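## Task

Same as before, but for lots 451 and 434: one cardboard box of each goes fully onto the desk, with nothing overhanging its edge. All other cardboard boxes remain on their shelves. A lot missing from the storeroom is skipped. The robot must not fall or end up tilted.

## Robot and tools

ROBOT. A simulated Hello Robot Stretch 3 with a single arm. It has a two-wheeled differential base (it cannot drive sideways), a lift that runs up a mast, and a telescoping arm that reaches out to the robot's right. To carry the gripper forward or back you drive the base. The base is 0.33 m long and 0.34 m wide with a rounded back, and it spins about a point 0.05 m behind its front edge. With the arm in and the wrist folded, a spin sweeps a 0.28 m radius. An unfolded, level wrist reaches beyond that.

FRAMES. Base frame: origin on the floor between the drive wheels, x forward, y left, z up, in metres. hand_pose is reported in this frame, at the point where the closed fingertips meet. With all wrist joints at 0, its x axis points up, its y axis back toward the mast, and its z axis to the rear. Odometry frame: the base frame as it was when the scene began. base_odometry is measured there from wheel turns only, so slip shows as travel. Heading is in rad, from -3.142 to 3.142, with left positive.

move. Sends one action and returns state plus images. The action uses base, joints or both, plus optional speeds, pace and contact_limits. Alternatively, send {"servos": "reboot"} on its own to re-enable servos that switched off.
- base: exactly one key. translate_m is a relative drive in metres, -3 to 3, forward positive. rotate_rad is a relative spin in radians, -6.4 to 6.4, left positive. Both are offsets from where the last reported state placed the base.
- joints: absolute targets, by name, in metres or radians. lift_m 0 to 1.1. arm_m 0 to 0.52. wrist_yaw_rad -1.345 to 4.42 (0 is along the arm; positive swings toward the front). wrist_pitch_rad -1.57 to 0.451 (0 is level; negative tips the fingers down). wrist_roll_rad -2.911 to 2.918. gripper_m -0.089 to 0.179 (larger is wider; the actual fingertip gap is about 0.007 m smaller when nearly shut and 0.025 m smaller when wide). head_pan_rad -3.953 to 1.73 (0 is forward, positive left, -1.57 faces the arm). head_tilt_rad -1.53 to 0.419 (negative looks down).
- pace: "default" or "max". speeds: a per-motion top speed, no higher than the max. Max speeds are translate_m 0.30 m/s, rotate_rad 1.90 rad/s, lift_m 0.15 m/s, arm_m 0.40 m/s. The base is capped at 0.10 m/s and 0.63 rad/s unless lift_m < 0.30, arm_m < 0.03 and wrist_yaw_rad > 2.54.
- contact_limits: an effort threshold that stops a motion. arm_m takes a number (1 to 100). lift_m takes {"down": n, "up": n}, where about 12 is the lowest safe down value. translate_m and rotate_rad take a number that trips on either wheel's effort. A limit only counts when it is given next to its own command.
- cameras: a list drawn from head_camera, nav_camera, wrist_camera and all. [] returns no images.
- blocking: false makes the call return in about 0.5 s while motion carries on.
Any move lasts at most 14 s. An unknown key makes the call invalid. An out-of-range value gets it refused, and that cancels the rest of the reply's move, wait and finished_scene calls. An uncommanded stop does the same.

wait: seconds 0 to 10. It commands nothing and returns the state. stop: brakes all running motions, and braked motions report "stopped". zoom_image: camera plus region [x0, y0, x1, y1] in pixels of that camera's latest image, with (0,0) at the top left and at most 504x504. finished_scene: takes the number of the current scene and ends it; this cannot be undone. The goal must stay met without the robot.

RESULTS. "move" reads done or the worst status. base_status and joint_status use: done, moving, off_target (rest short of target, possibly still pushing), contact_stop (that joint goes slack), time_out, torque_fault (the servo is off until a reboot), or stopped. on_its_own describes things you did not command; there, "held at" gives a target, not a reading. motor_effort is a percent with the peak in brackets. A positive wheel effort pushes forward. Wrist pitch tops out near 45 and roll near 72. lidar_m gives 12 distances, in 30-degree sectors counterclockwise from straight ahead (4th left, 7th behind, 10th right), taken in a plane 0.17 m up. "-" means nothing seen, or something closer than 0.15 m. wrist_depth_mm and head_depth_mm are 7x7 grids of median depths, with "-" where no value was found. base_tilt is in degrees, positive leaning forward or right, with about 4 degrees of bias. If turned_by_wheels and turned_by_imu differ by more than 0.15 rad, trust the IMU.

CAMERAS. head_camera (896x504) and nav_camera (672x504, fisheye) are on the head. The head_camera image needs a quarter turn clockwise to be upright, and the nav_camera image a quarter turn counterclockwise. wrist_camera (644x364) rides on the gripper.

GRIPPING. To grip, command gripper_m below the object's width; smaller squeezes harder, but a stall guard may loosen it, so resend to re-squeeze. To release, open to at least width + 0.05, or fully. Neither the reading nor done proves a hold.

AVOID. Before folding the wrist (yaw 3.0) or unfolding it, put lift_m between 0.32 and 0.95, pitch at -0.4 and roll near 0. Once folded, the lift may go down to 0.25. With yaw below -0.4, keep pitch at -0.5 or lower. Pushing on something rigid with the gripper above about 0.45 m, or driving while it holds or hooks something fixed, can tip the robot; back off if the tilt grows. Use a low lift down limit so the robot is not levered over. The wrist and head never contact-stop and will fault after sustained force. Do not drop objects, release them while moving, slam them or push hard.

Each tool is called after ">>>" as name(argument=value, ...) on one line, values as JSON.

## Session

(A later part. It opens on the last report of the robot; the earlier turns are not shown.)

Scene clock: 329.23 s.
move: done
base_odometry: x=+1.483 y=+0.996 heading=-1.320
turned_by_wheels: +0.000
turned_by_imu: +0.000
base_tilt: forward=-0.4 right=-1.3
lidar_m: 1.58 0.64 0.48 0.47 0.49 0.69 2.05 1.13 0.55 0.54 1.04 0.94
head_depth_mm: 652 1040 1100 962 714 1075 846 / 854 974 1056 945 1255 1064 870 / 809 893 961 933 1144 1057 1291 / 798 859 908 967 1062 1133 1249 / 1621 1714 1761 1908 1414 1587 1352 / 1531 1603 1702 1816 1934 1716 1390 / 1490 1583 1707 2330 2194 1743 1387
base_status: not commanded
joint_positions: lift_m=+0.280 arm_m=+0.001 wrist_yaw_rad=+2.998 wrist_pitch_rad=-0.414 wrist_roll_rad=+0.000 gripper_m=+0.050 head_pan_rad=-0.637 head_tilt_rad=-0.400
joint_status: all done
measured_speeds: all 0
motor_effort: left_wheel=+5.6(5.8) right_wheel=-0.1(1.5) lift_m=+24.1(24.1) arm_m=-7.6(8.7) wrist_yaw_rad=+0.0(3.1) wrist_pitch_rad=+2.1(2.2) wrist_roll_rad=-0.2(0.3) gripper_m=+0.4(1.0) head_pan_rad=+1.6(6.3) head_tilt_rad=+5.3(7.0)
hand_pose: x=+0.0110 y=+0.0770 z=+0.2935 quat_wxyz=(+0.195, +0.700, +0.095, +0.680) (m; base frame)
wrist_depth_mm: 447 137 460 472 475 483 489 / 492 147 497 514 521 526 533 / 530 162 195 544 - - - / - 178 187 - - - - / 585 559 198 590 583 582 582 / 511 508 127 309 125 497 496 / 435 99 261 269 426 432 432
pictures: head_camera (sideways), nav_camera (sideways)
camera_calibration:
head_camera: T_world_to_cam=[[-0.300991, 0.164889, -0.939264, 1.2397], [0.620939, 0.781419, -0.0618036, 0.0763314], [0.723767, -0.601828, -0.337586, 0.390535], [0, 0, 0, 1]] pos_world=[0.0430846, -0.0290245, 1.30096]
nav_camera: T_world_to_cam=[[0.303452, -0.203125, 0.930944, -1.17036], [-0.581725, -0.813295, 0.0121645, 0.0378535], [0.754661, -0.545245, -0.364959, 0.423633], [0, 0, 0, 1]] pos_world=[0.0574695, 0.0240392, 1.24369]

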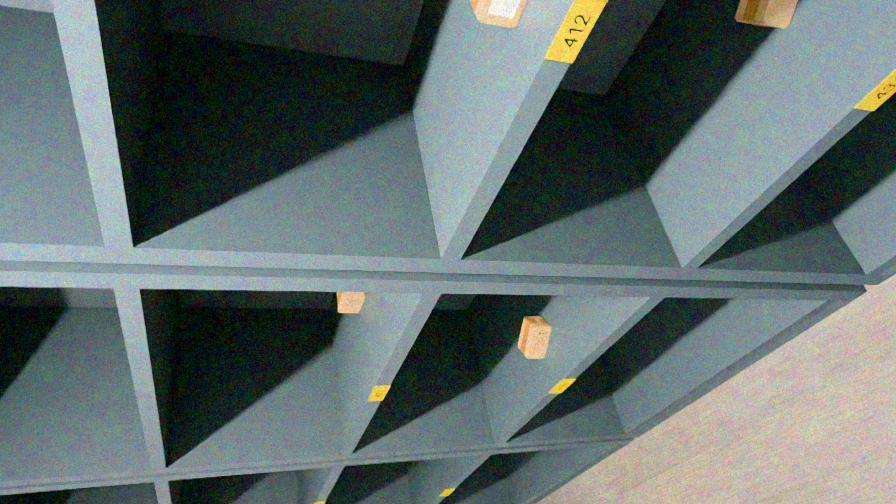

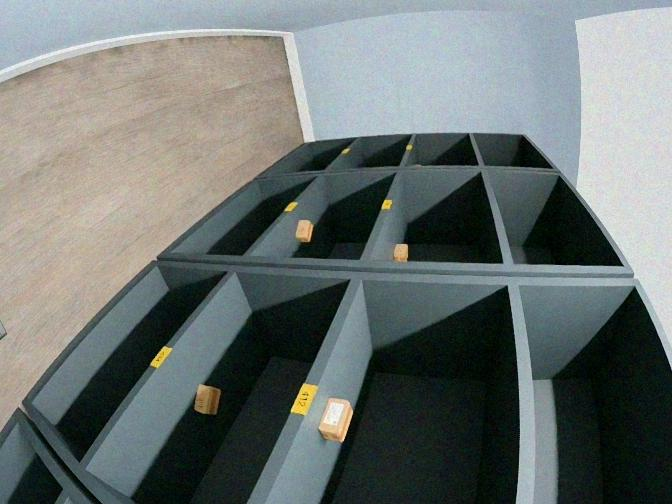

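>>> move(base={"translate_m":0.34}, joints={"lift_m":0.6,"gripper_m":0.179,"head_tilt_rad":-0.6,"head_pan_rad":-1.57}, cameras=[])

>>> move(joints={"wrist_yaw_rad":0,"wrist_pitch_rad":-0.4}, cameras=["head_camera","wrist_camera"])

Scene clock: 351.17 s.
move: done
base_odometry: x=+1.567 y=+0.666 heading=-1.320
turned_by_wheels: +0.000
turned_by_imu: +0.000
base_tilt: forward=-0.2 right=-1.3
lidar_m: 1.53 0.62 0.47 0.45 0.48 0.67 2.11 1.37 0.68 1.00 0.71 1.48
head_depth_mm: 809 887 926 667 1067 887 1070 / 813 888 917 664 1101 881 1169 / 813 896 902 654 1095 900 1163 / 818 895 883 648 1085 891 1157 / 822 900 871 644 1080 893 1156 / 822 907 859 669 1072 885 1144 / 827 908 844 663 1065 904 1138
base_status: done
joint_positions: lift_m=+0.600 arm_m=+0.001 wrist_yaw_rad=+2.998 wrist_pitch_rad=-0.414 wrist_roll_rad=+0.000 gripper_m=+0.179 head_pan_rad=-1.570 head_tilt_rad=-0.600
joint_status: all done
measured_speeds: all 0
motor_effort: left_wheel=+7.5(12.4) right_wheel=+1.4(10.9) lift_m=+27.0(34.0) arm_m=-5.0(6.8) wrist_yaw_rad=+0.5(3.2) wrist_pitch_rad=+2.1(2.3) wrist_roll_rad=-0.1(0.4) gripper_m=+0.5(83.7) head_pan_rad=+3.1(5.4) head_tilt_rad=-5.7(9.7)
hand_pose: x=+0.0110 y=+0.0770 z=+0.6135 quat_wxyz=(+0.195, +0.700, +0.095, +0.680) (m; base frame)
wrist_depth_mm: 435 137 452 461 463 473 482 / 476 147 484 502 509 516 526 / 521 161 518 531 540 - - / - 178 187 - - - - / - 148 207 - - - - / - 140 232 - - - - / 746 754 279 770 765 740 105
pictures: none
No camera images: "cameras" was empty.

Scene clock: 353.67 s.
move: done
base_odometry: x=+1.567 y=+0.666 heading=-1.320
turned_by_wheels: +0.000
turned_by_imu: +0.000
base_tilt: forward=-0.3 right=-1.4
lidar_m: 1.53 0.62 0.47 0.45 0.48 0.67 2.11 1.37 0.68 1.00 0.71 1.48
head_depth_mm: 805 888 928 669 1074 885 1078 / 811 892 909 662 1103 882 1165 / 816 895 896 654 1094 902 1162 / 817 897 883 648 1091 896 1155 / 823 903 872 643 1078 887 1151 / 824 903 860 668 1075 885 1144 / 828 907 848 660 1063 908 1140
base_status: not commanded
joint_positions: lift_m=+0.600 arm_m=+0.001 wrist_yaw_rad=+0.003 wrist_pitch_rad=-0.414 wrist_roll_rad=+0.000 gripper_m=+0.179 head_pan_rad=-1.570 head_tilt_rad=-0.600
joint_status: all done
measured_speeds: all 0
motor_effort: left_wheel=+7.9(8.4) right_wheel=+1.8(2.2) lift_m=+22.9(27.3) arm_m=-3.2(5.0) wrist_yaw_rad=-3.0(6.4) wrist_pitch_rad=+2.2(4.8) wrist_roll_rad=+0.0(0.3) gripper_m=+0.5(1.2) head_pan_rad=+3.6(4.1) head_tilt_rad=-5.3(6.1)
hand_pose: x=-0.0208 y=-0.3704 z=+0.6135 quat_wxyz=(+0.693, +0.147, -0.691, -0.145) (m; base frame)
wrist_depth_mm: 491 - - - - - - / 493 - - 510 - 512 542 / 452 447 446 443 439 431 427 / 398 386 384 373 362 358 354 / 485 146 - - - - - / - 140 - - - - - / - 670 - - - - 105
pictures: head_camera (sideways), wrist_camera
camera_calibration:
head_camera: T_world_to_cam=[[-0.0467466, 0.52004, -0.852862, 1.12538], [0.997499, -0.0210082, -0.0674844, 0.0813516], [-0.0530117, -0.853884, -0.517757, 0.629692], [0, 0, 0, 1]] pos_world=[0.00484051, -0.0458486, 1.29131]
wrist_camera: T_world_to_cam=[[-0.998878, -0.040037, -0.0252935, -0.0134941], [-0.00249999, 0.577933, -0.81608, 0.747227], [0.0472914, -0.815101, -0.577385, 0.21945], [0, 0, 0, 1]] pos_world=[-0.021989, -0.253513, 0.736163]

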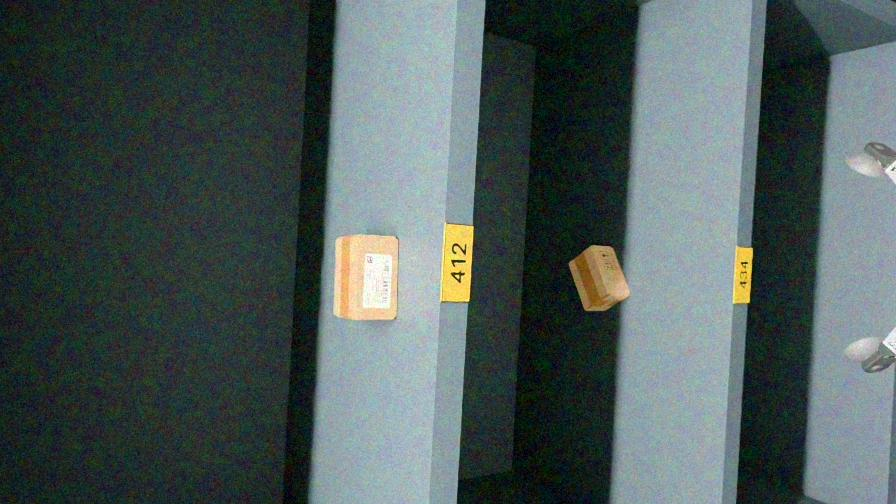

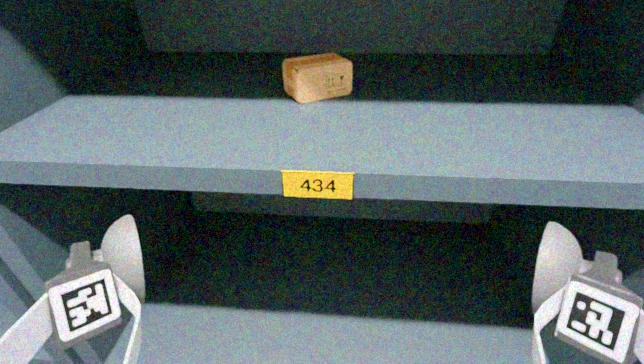

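>>> move(base={"translate_m":0.034}, joints={"lift_m":0.54,"wrist_pitch_rad":-0.3}, cameras=[])

>>> move(joints={"arm_m":0.378}, contact_limits={"arm_m":30}, cameras=["wrist_camera"])

>>> move(joints={"gripper_m":0.04}, cameras=["wrist_camera"])

Scene clock: 366.73 s.
move: done
base_odometry: x=+1.576 y=+0.634 heading=-1.320
turned_by_wheels: +0.000
turned_by_imu: +0.000
base_tilt: forward=-0.3 right=-1.3
lidar_m: 1.52 0.62 0.47 0.45 0.48 0.67 2.11 0.76 0.70 1.01 0.69 1.45
head_depth_mm: 811 888 925 671 1096 886 1114 / 817 893 914 663 1101 905 1172 / 815 893 897 656 1096 901 1159 / 817 900 885 647 1083 896 1162 / 823 904 872 673 1084 889 1155 / 827 908 861 668 1069 888 1144 / 825 908 847 660 1030 903 1115
base_status: done
joint_positions: lift_m=+0.540 arm_m=+0.001 wrist_yaw_rad=+0.003 wrist_pitch_rad=-0.321 wrist_roll_rad=+0.000 gripper_m=+0.179 head_pan_rad=-1.570 head_tilt_rad=-0.600
joint_status: all done
measured_speeds: all 0
motor_effort: left_wheel=+7.0(11.5) right_wheel=+3.3(8.3) lift_m=+25.3(25.3) arm_m=-1.5(2.9) wrist_yaw_rad=-2.3(4.2) wrist_pitch_rad=+3.4(5.1) wrist_roll_rad=-0.1(0.3) gripper_m=+0.5(1.0) head_pan_rad=+3.1(4.0) head_tilt_rad=-4.3(5.8)
hand_pose: x=-0.0208 y=-0.3811 z=+0.5750 quat_wxyz=(+0.698, +0.114, -0.697, -0.112) (m; base frame)
wrist_depth_mm: 470 - - - - - - / 474 - - 499 513 - 540 / 418 419 418 410 405 403 400 / 445 363 353 344 336 333 327 / 457 142 - - - - - / 118 140 - - - - - / - - - - - - 105
pictures: none
No camera images: "cameras" was empty.

Scene clock: 370.70 s.
move: done
base_odometry: x=+1.576 y=+0.634 heading=-1.320
turned_by_wheels: +0.000
turned_by_imu: +0.000
base_tilt: forward=-0.3 right=-1.1
lidar_m: 1.52 0.62 0.47 0.45 0.48 0.67 2.11 0.76 0.70 1.01 0.69 1.45
head_depth_mm: 811 887 924 668 1102 882 1120 / 813 889 914 664 1103 903 1141 / 815 895 893 657 1098 674 571 / 818 902 883 648 1083 710 1154 / 821 902 874 674 1080 889 1151 / 824 910 858 670 1071 886 1139 / 824 912 848 660 1030 903 1123
base_status: not commanded
joint_positions: lift_m=+0.540 arm_m=+0.378 wrist_yaw_rad=+0.003 wrist_pitch_rad=-0.321 wrist_roll_rad=+0.000 gripper_m=+0.179 head_pan_rad=-1.570 head_tilt_rad=-0.600
joint_status: all done
measured_speeds: all 0
motor_effort: left_wheel=+6.6(7.4) right_wheel=+3.2(4.0) lift_m=+27.3(31.3) arm_m=+12.5(15.4) wrist_yaw_rad=-4.1(4.6) wrist_pitch_rad=+3.4(3.5) wrist_roll_rad=+0.0(0.3) gripper_m=+0.5(1.5) head_pan_rad=+3.2(4.2) head_tilt_rad=-4.8(5.9)
contact_limits: arm_m 30 (drawing in: default 31, maximum 55; extending or still: default 40, maximum 69)
hand_pose: x=-0.0208 y=-0.7585 z=+0.5751 quat_wxyz=(+0.698, +0.114, -0.697, -0.112) (m; base frame)
wrist_depth_mm: - - - - - - - / - - - - - - - / 387 383 381 377 375 374 349 / 306 305 302 201 296 297 294 / 242 230 222 160 173 236 245 / 119 144 199 158 185 190 196 / 161 170 170 164 169 164 107
pictures: wrist_camera
camera_calibration:
wrist_camera: T_world_to_cam=[[-0.998879, -0.0420779, -0.0217041, -0.0336078], [-0.00220024, 0.499177, -0.866497, 0.909445], [0.0472946, -0.865478, -0.49871, -0.202559], [0, 0, 0, 1]] pos_world=[-0.0219892, -0.630699, 0.686284]

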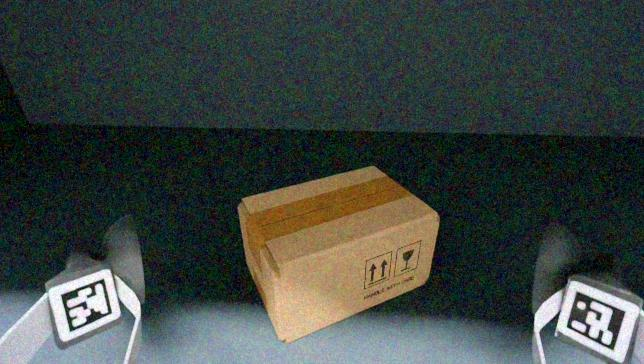

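Scene clock: 372.63 s.
move: done
base_odometry: x=+1.576 y=+0.634 heading=-1.320
turned_by_wheels: +0.000
turned_by_imu: +0.000
base_tilt: forward=-0.3 right=-1.3
lidar_m: 1.52 0.62 0.46 0.45 0.48 0.67 2.11 0.75 0.70 1.00 0.69 1.45
head_depth_mm: 809 889 926 671 1098 886 1121 / 811 892 910 664 1104 906 1143 / 817 898 899 655 1097 677 572 / 817 900 885 647 1020 709 1154 / 824 902 869 673 1078 889 1150 / 822 906 858 671 1071 884 1150 / 828 909 845 659 1031 907 1117
base_status: not commanded
joint_positions: lift_m=+0.540 arm_m=+0.378 wrist_yaw_rad=+0.002 wrist_pitch_rad=-0.321 wrist_roll_rad=+0.000 gripper_m=+0.040 head_pan_rad=-1.570 head_tilt_rad=-0.600
joint_status: all done
measured_speeds: all 0
motor_effort: left_wheel=+6.8(7.4) right_wheel=+3.5(3.9) lift_m=+24.7(27.7) arm_m=+8.2(13.1) wrist_yaw_rad=-2.0(4.0) wrist_pitch_rad=+3.3(3.5) wrist_roll_rad=-0.3(0.3) gripper_m=-0.6(83.7) head_pan_rad=+3.0(3.6) head_tilt_rad=-4.1(5.7)
contact_limits: arm_m 30 (drawing in: default 31, maximum 55; extending or still: default 40, maximum 69)
hand_pose: x=-0.0209 y=-0.7586 z=+0.5751 quat_wxyz=(+0.698, +0.114, -0.698, -0.112) (m; base frame)
wrist_depth_mm: - - - - - - - / - - - - - - - / 391 386 382 376 374 372 348 / 307 302 302 200 209 296 295 / 243 241 230 165 181 236 236 / 201 199 127 170 130 195 196 / 171 171 161 169 159 167 168
pictures: wrist_camera
camera_calibration:
wrist_camera: T_world_to_cam=[[-0.998898, -0.041583, -0.0217686, -0.0332515], [-0.00189763, 0.499191, -0.86649, 0.909456], [0.046898, -0.865494, -0.498719, -0.202572], [0, 0, 0, 1]] pos_world=[-0.0219888, -0.630699, 0.686284]

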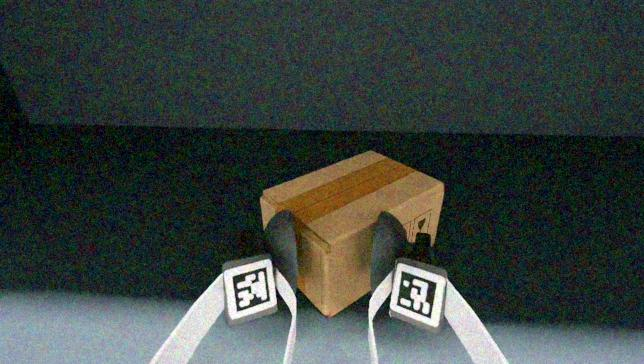

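>>> move(joints={"gripper_m":0.179}, cameras=[])

>>> move(joints={"arm_m":0.415}, contact_limits={"arm_m":25}, cameras=[])

>>> move(joints={"gripper_m":0.03}, cameras=["wrist_camera"])

Scene clock: 380.73 s.
move: done
base_odometry: x=+1.576 y=+0.634 heading=-1.320
turned_by_wheels: +0.000
turned_by_imu: +0.000
base_tilt: forward=-0.2 right=-1.3
lidar_m: 1.53 0.62 0.47 0.45 0.47 0.67 2.10 0.75 0.70 1.01 0.69 1.45
head_depth_mm: 813 890 928 667 1105 887 1116 / 812 894 913 661 1105 904 1140 / 816 894 899 654 1090 677 570 / 822 897 885 648 1020 711 1156 / 821 903 871 674 1075 884 1154 / 823 908 858 668 1070 885 1148 / 827 912 850 661 1030 903 1120
base_status: not commanded
joint_positions: lift_m=+0.540 arm_m=+0.378 wrist_yaw_rad=+0.002 wrist_pitch_rad=-0.321 wrist_roll_rad=+0.000 gripper_m=+0.179 head_pan_rad=-1.570 head_tilt_rad=-0.600
joint_status: all done
measured_speeds: all 0
motor_effort: left_wheel=+6.6(7.4) right_wheel=+2.8(4.0) lift_m=+23.0(23.8) arm_m=-1.6(2.2) wrist_yaw_rad=-2.1(3.8) wrist_pitch_rad=+3.4(3.4) wrist_roll_rad=+0.1(0.3) gripper_m=+0.8(84.5) head_pan_rad=+3.0(3.6) head_tilt_rad=-3.9(5.2)
contact_limits: arm_m 30 (drawing in: default 31, maximum 55; extending or still: default 40, maximum 69)
hand_pose: x=-0.0209 y=-0.7586 z=+0.5751 quat_wxyz=(+0.698, +0.114, -0.698, -0.112) (m; base frame)
wrist_depth_mm: - - - - - - - / - - - - - - - / 386 389 380 377 376 372 346 / 308 304 303 201 211 298 296 / 242 231 239 169 199 236 244 / 118 144 199 179 197 190 195 / 162 170 170 169 169 164 107
pictures: none
No camera images: "cameras" was empty.

Scene clock: 382.03 s.
move: done
base_odometry: x=+1.576 y=+0.634 heading=-1.320
turned_by_wheels: +0.000
turned_by_imu: +0.000
base_tilt: forward=-0.2 right=-1.1
lidar_m: 1.52 0.62 0.46 0.45 0.48 0.67 2.11 0.76 0.70 1.00 0.69 1.45
head_depth_mm: 810 890 924 670 1101 884 1115 / 812 897 913 661 1107 901 1143 / 816 892 894 655 1094 661 575 / 819 902 882 648 1014 835 1156 / 824 901 873 672 1080 887 1146 / 823 907 858 669 1073 889 1147 / 827 912 846 662 1027 907 1112
base_status: not commanded
joint_positions: lift_m=+0.540 arm_m=+0.415 wrist_yaw_rad=+0.002 wrist_pitch_rad=-0.321 wrist_roll_rad=+0.000 gripper_m=+0.179 head_pan_rad=-1.570 head_tilt_rad=-0.600
joint_status: all done
measured_speeds: all 0
motor_effort: left_wheel=+6.9(7.3) right_wheel=+3.1(3.6) lift_m=+26.3(26.3) arm_m=+12.5(14.7) wrist_yaw_rad=-2.0(3.7) wrist_pitch_rad=+3.3(3.5) wrist_roll_rad=+0.1(0.3) gripper_m=+0.8(1.1) head_pan_rad=+3.0(3.5) head_tilt_rad=-4.5(5.1)
contact_limits: arm_m 25 (drawing in: default 31, maximum 55; extending or still: default 40, maximum 69)
hand_pose: x=-0.0209 y=-0.7956 z=+0.5751 quat_wxyz=(+0.698, +0.114, -0.698, -0.112) (m; base frame)
wrist_depth_mm: - - - - - - - / - - - - - - - / 386 386 358 - - - - / 305 305 303 300 298 295 295 / 243 231 230 159 159 236 243 / 119 144 199 137 159 191 195 / 161 170 170 139 163 163 107
pictures: none
No camera images: "cameras" was empty.

Scene clock: 384.07 s.
move: done
base_odometry: x=+1.576 y=+0.634 heading=-1.320
turned_by_wheels: +0.000
turned_by_imu: +0.000
base_tilt: forward=-0.3 right=-1.3
lidar_m: 1.52 0.62 0.47 0.45 0.48 0.67 2.11 0.75 0.70 1.00 0.69 1.45
head_depth_mm: 813 886 923 670 1104 884 1116 / 811 891 912 663 1099 903 1138 / 815 895 893 655 1097 660 574 / 819 895 885 648 1015 834 1159 / 822 903 869 674 1083 889 1145 / 823 905 856 668 1071 887 1146 / 827 910 845 661 1029 906 1117
base_status: not commanded
joint_positions: lift_m=+0.540 arm_m=+0.415 wrist_yaw_rad=+0.001 wrist_pitch_rad=-0.320 wrist_roll_rad=+0.000 gripper_m=+0.031 head_pan_rad=-1.570 head_tilt_rad=-0.600
joint_status: all done
measured_speeds: all 0
motor_effort: left_wheel=+6.6(7.1) right_wheel=+2.8(3.9) lift_m=+30.9(31.0) arm_m=+8.6(12.6) wrist_yaw_rad=-0.9(4.1) wrist_pitch_rad=+3.3(3.5) wrist_roll_rad=-0.1(0.3) gripper_m=-11.3(83.2) head_pan_rad=+2.6(3.3) head_tilt_rad=-4.4(4.8)
contact_limits: arm_m 25 (drawing in: default 31, maximum 55; extending or still: default 40, maximum 69)
hand_pose: x=-0.0214 y=-0.7956 z=+0.5751 quat_wxyz=(+0.698, +0.113, -0.698, -0.113) (m; base frame)
wrist_depth_mm: - - - - - - - / - - - - - - - / 387 384 358 - - - - / 306 304 302 210 271 295 293 / 241 241 221 159 159 237 236 / 200 200 129 157 128 190 195 / 172 165 165 164 159 159 168
pictures: wrist_camera
camera_calibration:
wrist_camera: T_world_to_cam=[[-0.998977, -0.0396627, -0.0217031, -0.0337526], [-0.000982227, 0.498951, -0.86663, 0.927881], [0.0452017, -0.865722, -0.498479, -0.234941], [0, 0, 0, 1]] pos_world=[-0.022187, -0.6677, 0.686284]

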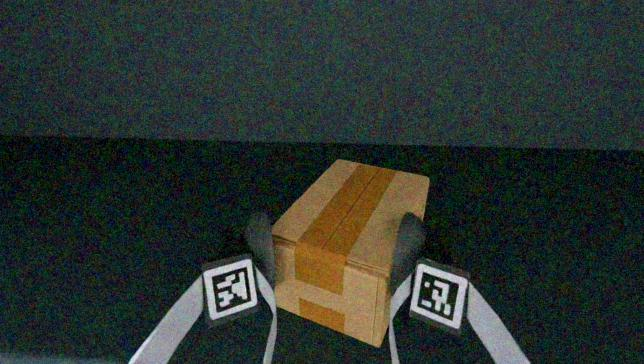

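>>> move(joints={"lift_m":0.63}, cameras=[])

>>> move(joints={"arm_m":0.0}, cameras=["wrist_camera"])

>>> move(base={"translate_m":-0.95}, joints={"lift_m":0.9,"head_tilt_rad":-0.4}, cameras=[])

>>> move(base={"translate_m":-0.93}, cameras=["nav_camera"])

Scene clock: 405.60 s.
move: done
base_odometry: x=+1.576 y=+0.634 heading=-1.320
turned_by_wheels: +0.000
turned_by_imu: +0.000
base_tilt: forward=-0.2 right=-1.2
lidar_m: 1.53 0.62 0.47 0.45 0.47 0.67 2.11 0.76 0.70 1.01 0.69 1.45
head_depth_mm: 808 890 922 669 1101 887 1115 / 815 892 912 661 1105 855 440 / 818 898 895 655 675 828 1130 / 818 898 885 649 693 896 1155 / 821 906 873 673 1078 892 1153 / 828 914 857 666 1068 887 1145 / 830 910 844 661 1028 905 1117
base_status: not commanded
joint_positions: lift_m=+0.630 arm_m=+0.415 wrist_yaw_rad=+0.001 wrist_pitch_rad=-0.324 wrist_roll_rad=+0.000 gripper_m=+0.031 head_pan_rad=-1.570 head_tilt_rad=-0.600
joint_status: all done
measured_speeds: all 0
motor_effort: left_wheel=+6.5(7.0) right_wheel=+3.0(3.8) lift_m=+31.2(35.1) arm_m=-1.1(2.5) wrist_yaw_rad=-1.1(2.1) wrist_pitch_rad=+3.9(4.1) wrist_roll_rad=+0.0(0.3) gripper_m=-11.2(11.6) head_pan_rad=+2.6(3.2) head_tilt_rad=-3.9(4.3)
contact_limits: arm_m 25 (drawing in: default 31, maximum 55; extending or still: default 40, maximum 69)
hand_pose: x=-0.0214 y=-0.7952 z=+0.6643 quat_wxyz=(+0.698, +0.114, -0.697, -0.114) (m; base frame)
wrist_depth_mm: - - - - - - - / - - - - - - - / - - - - - - - / 437 - - 194 203 - - / 386 383 166 160 157 372 374 / 318 327 128 157 128 311 310 / 271 98 263 260 253 258 266
pictures: none
No camera images: "cameras" was empty.

Scene clock: 409.83 s.
move: done
base_odometry: x=+1.576 y=+0.634 heading=-1.320
turned_by_wheels: +0.000
turned_by_imu: +0.000
base_tilt: forward=-0.3 right=-1.3
lidar_m: 1.53 0.62 0.47 0.45 0.48 0.67 2.10 0.75 0.70 1.01 0.69 1.45
head_depth_mm: 811 889 926 671 1098 885 1116 / 813 895 915 660 1103 902 1175 / 815 895 900 657 1095 900 1138 / 821 897 885 647 1088 871 622 / 821 902 873 673 1079 890 1126 / 824 910 858 671 1071 889 1142 / 828 913 848 660 1031 905 1122
base_status: not commanded
joint_positions: lift_m=+0.630 arm_m=+0.001 wrist_yaw_rad=+0.001 wrist_pitch_rad=-0.324 wrist_roll_rad=+0.000 gripper_m=+0.031 head_pan_rad=-1.570 head_tilt_rad=-0.600
joint_status: all done
measured_speeds: all 0
motor_effort: left_wheel=+6.5(7.1) right_wheel=+3.3(4.2) lift_m=+24.6(32.0) arm_m=-12.3(14.6) wrist_yaw_rad=-0.5(2.7) wrist_pitch_rad=+3.8(4.1) wrist_roll_rad=+0.1(0.4) gripper_m=-10.8(11.7) head_pan_rad=+2.9(3.2) head_tilt_rad=-3.4(4.5)
hand_pose: x=-0.0214 y=-0.3808 z=+0.6643 quat_wxyz=(+0.698, +0.114, -0.697, -0.114) (m; base frame)
wrist_depth_mm: 475 - - - - - 648 / 475 - - - - - - / 479 - - - - - 616 / 460 483 480 456 451 476 468 / 421 414 166 160 159 380 372 / 492 - 128 157 128 121 - / 529 - - - - - -
pictures: wrist_camera
camera_calibration:
wrist_camera: T_world_to_cam=[[-0.998977, -0.0395905, -0.0218427, -0.0152452], [-0.000983426, 0.501982, -0.864878, 0.798179], [0.0452056, -0.863972, -0.501507, 0.171269], [0, 0, 0, 1]] pos_world=[-0.022187, -0.253304, 0.775887]

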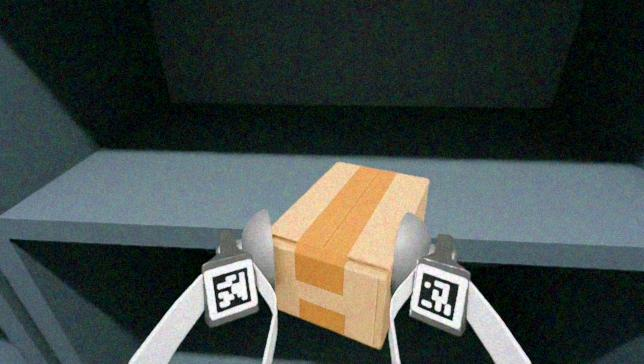

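Scene clock: 420.47 s.
move: done
base_odometry: x=+1.340 y=+1.554 heading=-1.320
turned_by_wheels: +0.000
turned_by_imu: +0.000
base_tilt: forward=-0.2 right=-1.2
lidar_m: 1.66 0.67 0.51 0.49 0.52 0.73 1.48 1.55 0.67 0.97 0.66 1.43
head_depth_mm: 436 848 902 942 602 1074 851 / 442 849 902 944 596 1066 845 / 450 850 912 934 593 1061 794 / 458 852 913 919 589 1047 - / 467 855 915 912 614 1047 783 / 478 860 919 897 608 1037 823 / 488 864 924 886 604 1032 824
base_status: done
joint_positions: lift_m=+0.900 arm_m=+0.001 wrist_yaw_rad=+0.001 wrist_pitch_rad=-0.325 wrist_roll_rad=+0.000 gripper_m=+0.031 head_pan_rad=-1.570 head_tilt_rad=-0.400
joint_status: all done
measured_speeds: all 0
motor_effort: left_wheel=-1.6(10.1) right_wheel=-11.1(14.1) lift_m=+31.3(34.1) arm_m=+1.9(12.6) wrist_yaw_rad=-1.6(2.7) wrist_pitch_rad=+4.1(4.2) wrist_roll_rad=-0.3(0.3) gripper_m=-10.9(11.6) head_pan_rad=+2.1(3.1) head_tilt_rad=+5.2(8.2)
hand_pose: x=-0.0214 y=-0.3807 z=+0.9341 quat_wxyz=(+0.698, +0.115, -0.697, -0.114) (m; base frame)
wrist_depth_mm: - - - 375 - - 307 / 285 277 271 280 260 254 250 / - - - - - 262 256 / - - - 194 203 768 - / - - 155 160 153 - - / - 672 128 157 128 - - / - 98 - 161 - - 563
pictures: none
No camera images: "cameras" was empty.

Scene clock: 430.90 s.
move: done
base_odometry: x=+1.109 y=+2.455 heading=-1.320
turned_by_wheels: +0.000
turned_by_imu: +0.000
base_tilt: forward=-0.3 right=-1.2
lidar_m: 1.78 0.73 0.54 0.53 0.56 0.57 0.55 0.58 0.82 2.56 0.67 1.38
head_depth_mm: 1839 1769 1718 1684 1634 1583 1424 / 2649 2777 2628 2552 2246 1791 1419 / 2697 2901 3093 3268 2396 1774 1338 / 2702 2893 3092 3241 2420 1757 - / 2720 2882 3144 3275 2386 1763 1329 / 2753 2920 3090 3237 2351 1754 1395 / 2734 2910 3068 3277 2354 1744 1389
base_status: done
joint_positions: lift_m=+0.900 arm_m=+0.001 wrist_yaw_rad=+0.001 wrist_pitch_rad=-0.325 wrist_roll_rad=+0.000 gripper_m=+0.031 head_pan_rad=-1.570 head_tilt_rad=-0.400
joint_status: not commanded
measured_speeds: all 0
motor_effort: left_wheel=-1.4(10.2) right_wheel=-10.9(14.0) lift_m=+30.5(32.1) arm_m=+12.9(12.9) wrist_yaw_rad=-0.1(2.8) wrist_pitch_rad=+4.0(4.3) wrist_roll_rad=-0.2(0.4) gripper_m=-11.4(11.9) head_pan_rad=+1.5(2.9) head_tilt_rad=+4.4(5.6)
hand_pose: x=-0.0214 y=-0.3807 z=+0.9341 quat_wxyz=(+0.698, +0.115, -0.697, -0.114) (m; base frame)
wrist_depth_mm: - - - - - - - / - - - - - - - / - - - - - - - / - - - 216 - - - / - - 161 160 159 - - / - - 128 157 128 - - / - - - - - - -
pictures: nav_camera (sideways)
camera_calibration:
nav_camera: T_world_to_cam=[[0.0173737, -0.364944, 0.930867, -1.16853], [-0.99979, -0.0164864, 0.0121966, 0.0404341], [0.0108956, -0.930884, -0.365153, 0.428413], [0, 0, 0, 1]] pos_world=[0.0560594, -0.0269779, 1.24369]

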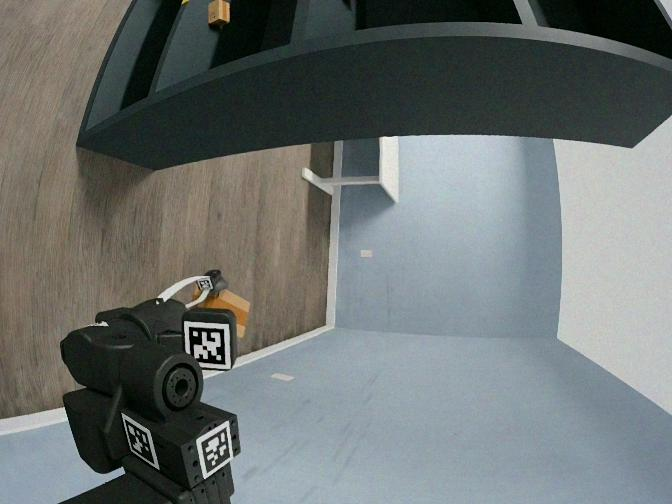

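>>> move(base={"rotate_rad":-1.571}, cameras=[])

>>> move(base={"translate_m":1.0}, cameras=[])

>>> move(base={"translate_m":0.9}, cameras=["nav_camera"])

Scene clock: 441.40 s.
move: done
base_odometry: x=+1.109 y=+2.455 heading=-2.890
turned_by_wheels: -1.571
turned_by_imu: -1.546
base_tilt: forward=-0.4 right=-1.2
lidar_m: 2.71 0.67 1.40 1.72 0.72 0.54 0.53 0.56 0.57 0.55 0.59 0.84
head_depth_mm: 440 468 499 536 578 626 683 / 443 470 503 539 580 630 687 / 444 472 503 542 585 619 666 / 446 475 507 544 587 617 - / 449 477 508 548 591 640 702 / 450 479 511 549 595 644 705 / 451 482 514 552 597 651 710
base_status: done
joint_positions: lift_m=+0.900 arm_m=+0.001 wrist_yaw_rad=+0.001 wrist_pitch_rad=-0.325 wrist_roll_rad=+0.000 gripper_m=+0.031 head_pan_rad=-1.570 head_tilt_rad=-0.400
joint_status: not commanded
measured_speeds: all 0
motor_effort: left_wheel=+7.6(11.7) right_wheel=-10.5(14.2) lift_m=+30.2(31.3) arm_m=+3.4(12.9) wrist_yaw_rad=-1.0(2.3) wrist_pitch_rad=+4.0(4.2) wrist_roll_rad=-0.1(0.3) gripper_m=-10.9(11.8) head_pan_rad=+1.6(2.2) head_tilt_rad=+5.1(5.5)
hand_pose: x=-0.0214 y=-0.3807 z=+0.9341 quat_wxyz=(+0.698, +0.115, -0.697, -0.114) (m; base frame)
wrist_depth_mm: 302 293 288 280 275 266 260 / 325 316 309 300 292 285 278 / 355 342 332 324 314 309 299 / 386 378 365 338 331 333 321 / 429 413 166 160 159 361 348 / 480 460 129 157 128 394 381 / 535 490 486 483 461 433 425
pictures: none
No camera images: "cameras" was empty.

Scene clock: 452.53 s.
move: done
base_odometry: x=+0.141 y=+2.206 heading=-2.890
turned_by_wheels: +0.000
turned_by_imu: +0.000
base_tilt: forward=-0.4 right=-1.4
lidar_m: 2.22 1.94 2.71 0.41 0.43 0.62 1.52 0.82 0.62 0.61 0.64 0.92
head_depth_mm: 488 518 554 593 640 695 757 / 489 520 555 595 641 698 761 / 492 523 559 600 646 686 434 / 494 525 561 603 650 680 - / 495 526 563 607 654 709 780 / 498 530 567 608 658 716 785 / 500 533 570 612 663 721 785
base_status: done
joint_positions: lift_m=+0.900 arm_m=+0.001 wrist_yaw_rad=+0.001 wrist_pitch_rad=-0.325 wrist_roll_rad=+0.000 gripper_m=+0.031 head_pan_rad=-1.570 head_tilt_rad=-0.400
joint_status: not commanded
measured_speeds: all 0
motor_effort: left_wheel=+3.7(12.3) right_wheel=+6.5(10.7) lift_m=+30.1(31.5) arm_m=-12.1(13.4) wrist_yaw_rad=-0.7(2.7) wrist_pitch_rad=+4.2(4.2) wrist_roll_rad=+0.1(0.4) gripper_m=-11.0(11.7) head_pan_rad=+1.3(2.2) head_tilt_rad=+4.0(5.4)
hand_pose: x=-0.0214 y=-0.3807 z=+0.9341 quat_wxyz=(+0.698, +0.115, -0.697, -0.114) (m; base frame)
wrist_depth_mm: 356 346 339 331 319 316 308 / 386 376 365 354 345 336 329 / 421 407 398 382 373 365 355 / 458 443 433 397 392 393 381 / 506 491 160 160 159 427 414 / 567 539 129 156 128 460 459 / 627 573 575 571 538 508 494
pictures: none
No camera images: "cameras" was empty.

Scene clock: 462.67 s.
move: done
base_odometry: x=-0.731 y=+1.982 heading=-2.890
turned_by_wheels: +0.000
turned_by_imu: -0.001
base_tilt: forward=-0.3 right=-1.2
lidar_m: 1.34 1.16 1.51 3.05 1.28 1.02 2.15 0.89 0.67 0.66 0.69 0.99
head_depth_mm: 530 562 602 645 697 755 820 / 532 567 605 649 698 759 827 / 534 568 607 652 703 746 434 / 536 570 610 655 705 742 - / 540 572 613 657 711 770 845 / 541 576 617 663 716 778 851 / 545 578 618 667 718 783 853
base_status: done
joint_positions: lift_m=+0.900 arm_m=+0.001 wrist_yaw_rad=+0.001 wrist_pitch_rad=-0.325 wrist_roll_rad=+0.000 gripper_m=+0.031 head_pan_rad=-1.570 head_tilt_rad=-0.400
joint_status: not commanded
measured_speeds: all 0
motor_effort: left_wheel=+5.8(11.9) right_wheel=+4.4(11.7) lift_m=+29.7(30.8) arm_m=-10.3(12.3) wrist_yaw_rad=-1.3(2.7) wrist_pitch_rad=+4.1(4.2) wrist_roll_rad=-0.1(0.3) gripper_m=-10.8(11.9) head_pan_rad=+0.7(1.8) head_tilt_rad=+4.1(5.0)
hand_pose: x=-0.0214 y=-0.3807 z=+0.9341 quat_wxyz=(+0.698, +0.115, -0.697, -0.114) (m; base frame)
wrist_depth_mm: 404 393 385 376 370 357 351 / 441 424 413 403 392 382 374 / 471 461 449 436 423 412 402 / 524 502 490 217 442 450 435 / 582 564 166 160 159 489 473 / 629 608 128 157 128 519 515 / - - 125 163 617 583 566
pictures: nav_camera (sideways)
camera_calibration:
nav_camera: T_world_to_cam=[[0.0173739, -0.364857, 0.930902, -1.16857], [-0.99979, -0.0164853, 0.0121984, 0.0404319], [0.0108955, -0.930918, -0.365067, 0.428304], [0, 0, 0, 1]] pos_world=[0.0560594, -0.0269782, 1.24369]

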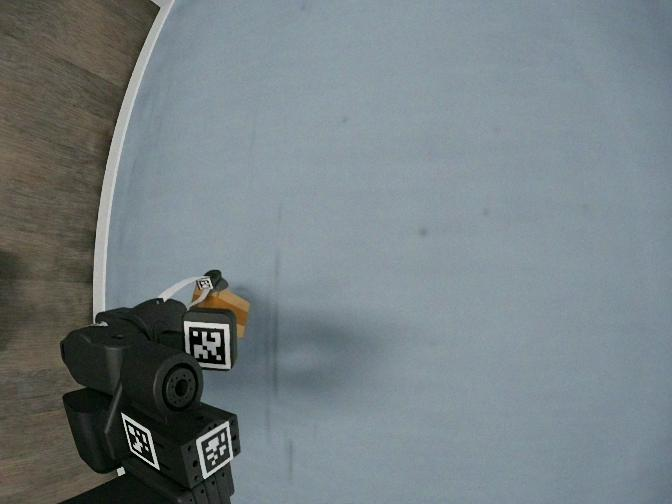

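>>> move(base={"rotate_rad":1.436}, cameras=[])

>>> move(base={"translate_m":0.74}, joints={"head_tilt_rad":-0.6}, cameras=["head_camera"])

>>> move(base={"translate_m":0.73}, cameras=["head_camera"])

>>> move(base={"rotate_rad":0.11})

Scene clock: 477.23 s.
move: done
base_odometry: x=-0.731 y=+1.982 heading=-1.455
turned_by_wheels: +1.436
turned_by_imu: +1.413
base_tilt: forward=-0.4 right=-1.3
lidar_m: 3.58 1.49 1.01 1.04 1.04 0.71 0.66 0.67 0.86 1.34 1.17 1.16
head_depth_mm: 1164 1239 1315 1398 1450 1447 1382 / 1150 1224 1315 1408 1522 1655 1419 / 1140 1210 1296 1399 1506 1603 433 / 1131 1199 1278 1382 1490 1568 - / 1113 1188 1268 1363 1474 1577 1331 / 1102 1173 1258 1346 1448 1564 1394 / 1094 1162 1237 1326 1436 1550 1385
base_status: done
joint_positions: lift_m=+0.900 arm_m=+0.001 wrist_yaw_rad=+0.001 wrist_pitch_rad=-0.325 wrist_roll_rad=+0.000 gripper_m=+0.031 head_pan_rad=-1.570 head_tilt_rad=-0.400
joint_status: not commanded
measured_speeds: all 0
motor_effort: left_wheel=-8.0(12.4) right_wheel=+8.7(12.8) lift_m=+29.0(30.8) arm_m=-13.4(13.7) wrist_yaw_rad=-0.5(2.2) wrist_pitch_rad=+4.1(4.3) wrist_roll_rad=+0.0(0.3) gripper_m=-11.0(11.7) head_pan_rad=+0.6(1.4) head_tilt_rad=+4.0(4.5)
hand_pose: x=-0.0214 y=-0.3807 z=+0.9341 quat_wxyz=(+0.698, +0.115, -0.697, -0.114) (m; base frame)
wrist_depth_mm: - - - - - - - / - - - - - - - / - - - - - - - / - - - 216 - - - / - - 160 160 159 - - / - - 128 157 128 - - / - - - - - - -
pictures: none
No camera images: "cameras" was empty.

Scene clock: 485.77 s.
move: done
base_odometry: x=-0.645 y=+1.247 heading=-1.455
turned_by_wheels: +0.000
turned_by_imu: +0.000
base_tilt: forward=-0.3 right=-1.2
lidar_m: 2.89 1.59 1.09 1.02 1.03 1.48 1.39 1.41 1.36 0.82 0.93 1.02
head_depth_mm: 1071 1186 1328 1501 1688 1584 - / 1068 1178 1306 1480 1704 1586 - / 1054 1160 1294 1456 1597 1444 - / 1048 1151 1279 1376 528 - - / 1036 1136 1262 1092 814 694 1195 / 1027 1125 1250 1076 811 712 1210 / 1020 1115 1237 1068 804 708 1216
base_status: done
joint_positions: lift_m=+0.900 arm_m=+0.001 wrist_yaw_rad=+0.001 wrist_pitch_rad=-0.325 wrist_roll_rad=+0.000 gripper_m=+0.031 head_pan_rad=-1.570 head_tilt_rad=-0.600
joint_status: all done
measured_speeds: all 0
motor_effort: left_wheel=+0.8(8.2) right_wheel=+10.2(14.0) lift_m=+28.7(30.3) arm_m=-9.9(12.9) wrist_yaw_rad=-0.4(2.5) wrist_pitch_rad=+4.1(4.3) wrist_roll_rad=+0.1(0.3) gripper_m=-11.1(11.7) head_pan_rad=+0.3(1.5) head_tilt_rad=-4.7(6.3)
hand_pose: x=-0.0214 y=-0.3807 z=+0.9341 quat_wxyz=(+0.698, +0.115, -0.697, -0.114) (m; base frame)
wrist_depth_mm: - - - - - - - / - - - - - - - / - - - - - - - / - - - 204 - - - / - - 153 160 159 - - / - - 128 157 128 - - / - - - 166 - - -
pictures: head_camera (sideways)
camera_calibration:
head_camera: T_world_to_cam=[[-0.0467445, 0.520086, -0.852834, 1.12534], [0.997499, -0.0210087, -0.0674855, 0.0813531], [-0.0530152, -0.853856, -0.517803, 0.629753], [0, 0, 0, 1]] pos_world=[0.00484051, -0.0458484, 1.29131]

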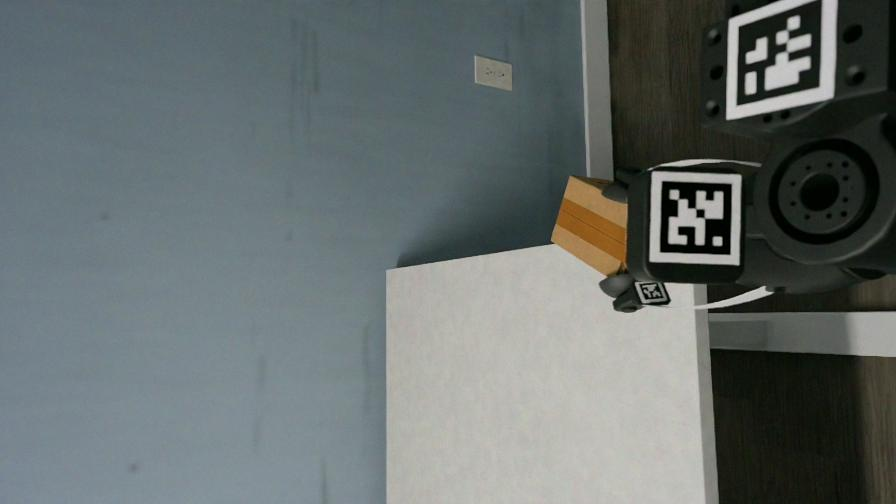

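Scene clock: 494.20 s.
move: done
base_odometry: x=-0.561 y=+0.522 heading=-1.455
turned_by_wheels: +0.000
turned_by_imu: +0.000
base_tilt: forward=-0.3 right=-1.3
lidar_m: 2.17 1.70 1.16 1.08 1.10 1.41 2.11 1.89 1.00 0.56 0.56 1.55
head_depth_mm: 1019 1119 1253 1134 840 712 - / 1010 1110 1233 1126 833 706 - / 1001 1098 1222 1108 800 661 - / 988 1092 1209 1102 527 - - / 979 1076 1200 1095 819 653 1193 / 969 1058 1183 1079 813 651 1168 / 961 1054 1166 1066 807 646 1210
base_status: done
joint_positions: lift_m=+0.900 arm_m=+0.001 wrist_yaw_rad=+0.001 wrist_pitch_rad=-0.325 wrist_roll_rad=+0.000 gripper_m=+0.031 head_pan_rad=-1.570 head_tilt_rad=-0.600
joint_status: not commanded
measured_speeds: all 0
motor_effort: left_wheel=+0.7(8.6) right_wheel=+9.1(13.3) lift_m=+29.0(29.8) arm_m=-6.8(10.0) wrist_yaw_rad=-0.9(2.3) wrist_pitch_rad=+4.0(4.3) wrist_roll_rad=-0.2(0.3) gripper_m=-10.7(11.8) head_pan_rad=+0.0(1.1) head_tilt_rad=-5.4(6.1)
hand_pose: x=-0.0214 y=-0.3807 z=+0.9341 quat_wxyz=(+0.698, +0.115, -0.697, -0.114) (m; base frame)
wrist_depth_mm: - - - - - - - / - - - - - - - / - - - - - - - / - - - 194 203 - - / 443 - 153 160 152 - - / - - 128 157 128 - - / - - - - - - -
pictures: head_camera (sideways)
camera_calibration:
head_camera: T_world_to_cam=[[-0.0467445, 0.520086, -0.852834, 1.12534], [0.997499, -0.0210087, -0.0674855, 0.0813531], [-0.0530152, -0.853856, -0.517803, 0.629753], [0, 0, 0, 1]] pos_world=[0.00484051, -0.0458484, 1.29131]

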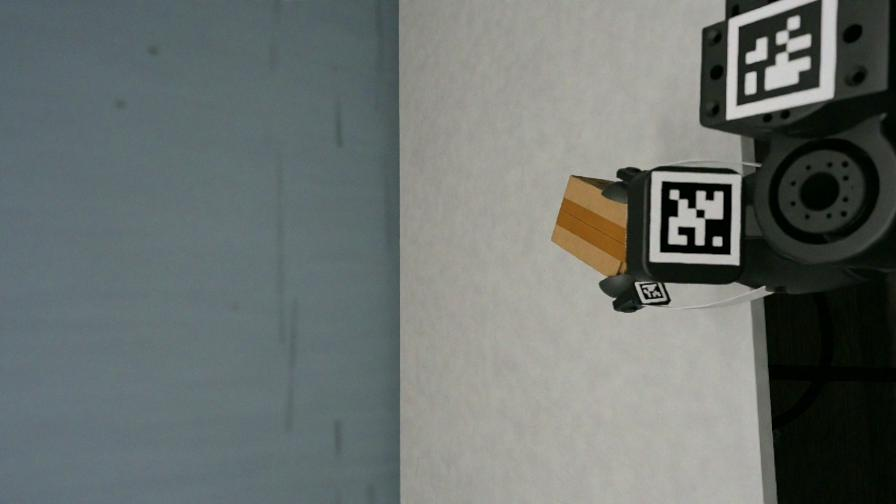

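Scene clock: 495.27 s.
move: done
base_odometry: x=-0.561 y=+0.522 heading=-1.346
turned_by_wheels: +0.110
turned_by_imu: +0.108
base_tilt: forward=-0.4 right=-1.1
lidar_m: 2.16 1.51 1.12 1.08 1.13 2.18 2.11 1.68 0.70 0.56 0.85 1.71
head_depth_mm: 987 1076 1192 1133 839 711 - / 983 1076 1193 1120 836 704 - / 982 1085 1198 1108 803 644 - / 981 1083 1203 1100 527 - - / 985 1085 1205 1092 818 652 1190 / 984 1087 1207 1079 812 668 1216 / 990 1088 1208 1071 778 665 1207
base_status: done
joint_positions: lift_m=+0.900 arm_m=+0.001 wrist_yaw_rad=+0.001 wrist_pitch_rad=-0.325 wrist_roll_rad=+0.000 gripper_m=+0.031 head_pan_rad=-1.570 head_tilt_rad=-0.600
joint_status: not commanded
measured_speeds: all 0
motor_effort: left_wheel=-8.5(12.0) right_wheel=+8.1(12.2) lift_m=+28.5(29.6) arm_m=-6.6(7.3) wrist_yaw_rad=-1.1(2.2) wrist_pitch_rad=+4.1(4.2) wrist_roll_rad=+0.1(0.3) gripper_m=-10.7(12.0) head_pan_rad=-0.1(0.8) head_tilt_rad=-5.2(5.9)
hand_pose: x=-0.0214 y=-0.3807 z=+0.9341 quat_wxyz=(+0.698, +0.115, -0.697, -0.114) (m; base frame)
wrist_depth_mm: - - - - - - - / - - - - - - - / - - - - - - - / - - - 193 203 - - / 435 466 153 160 152 - - / - - 128 157 128 - - / - - - - - - -
pictures: head_camera (sideways), nav_camera (sideways), wrist_camera
camera_calibration:
head_camera: T_world_to_cam=[[-0.0467445, 0.520086, -0.852834, 1.12534], [0.997499, -0.0210087, -0.0674855, 0.0813531], [-0.0530152, -0.853856, -0.517803, 0.629753], [0, 0, 0, 1]] pos_world=[0.00484051, -0.0458484, 1.29131]
nav_camera: T_world_to_cam=[[0.0175176, -0.54265, 0.839777, -1.04974], [-0.999788, -0.0185747, 0.00885269, 0.0448003], [0.0107947, -0.839754, -0.54286, 0.659666], [0, 0, 0, 1]] pos_world=[0.0560587, -0.0148498, 1.23925]
wrist_camera: T_world_to_cam=[[-0.998977, -0.0395742, -0.0218688, -0.00931634], [-0.000983028, 0.502562, -0.864541, 1.03149], [0.0452039, -0.863635, -0.502087, 0.307366], [0, 0, 0, 1]] pos_world=[-0.022187, -0.253305, 1.04589]

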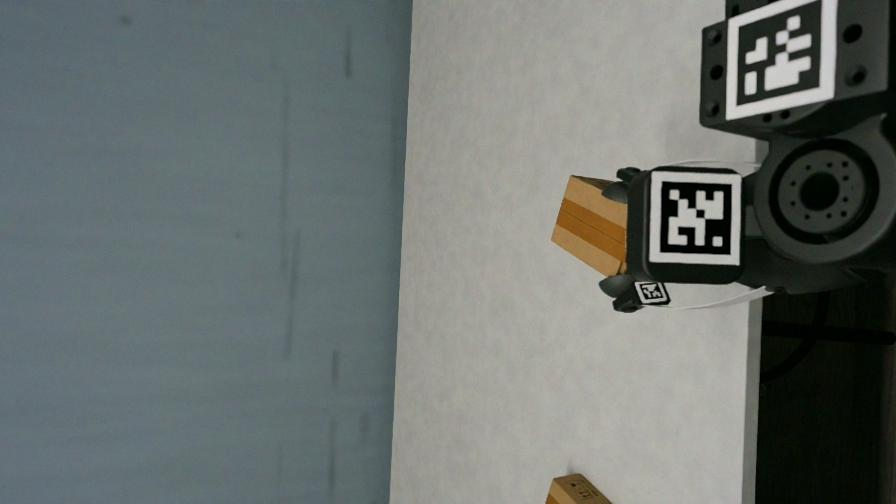

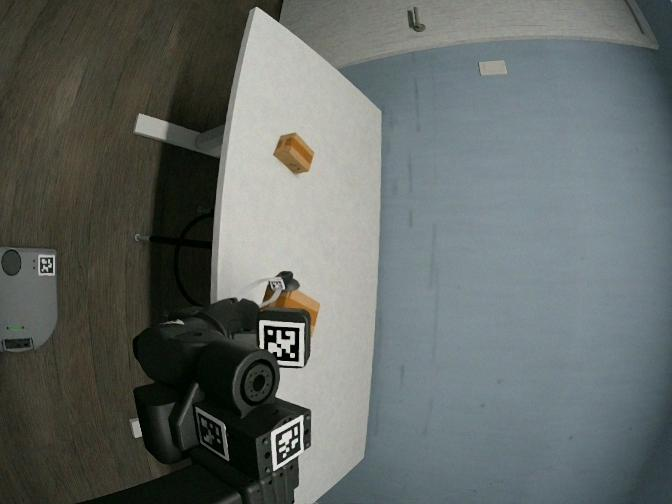

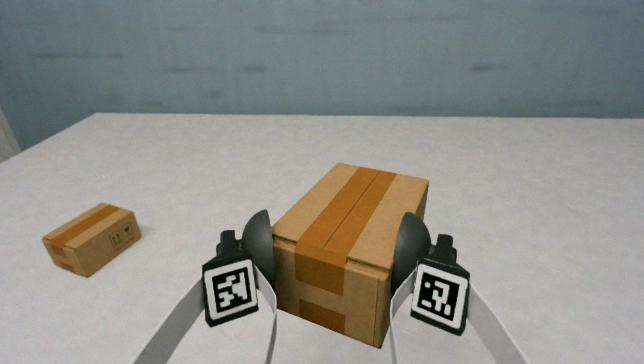

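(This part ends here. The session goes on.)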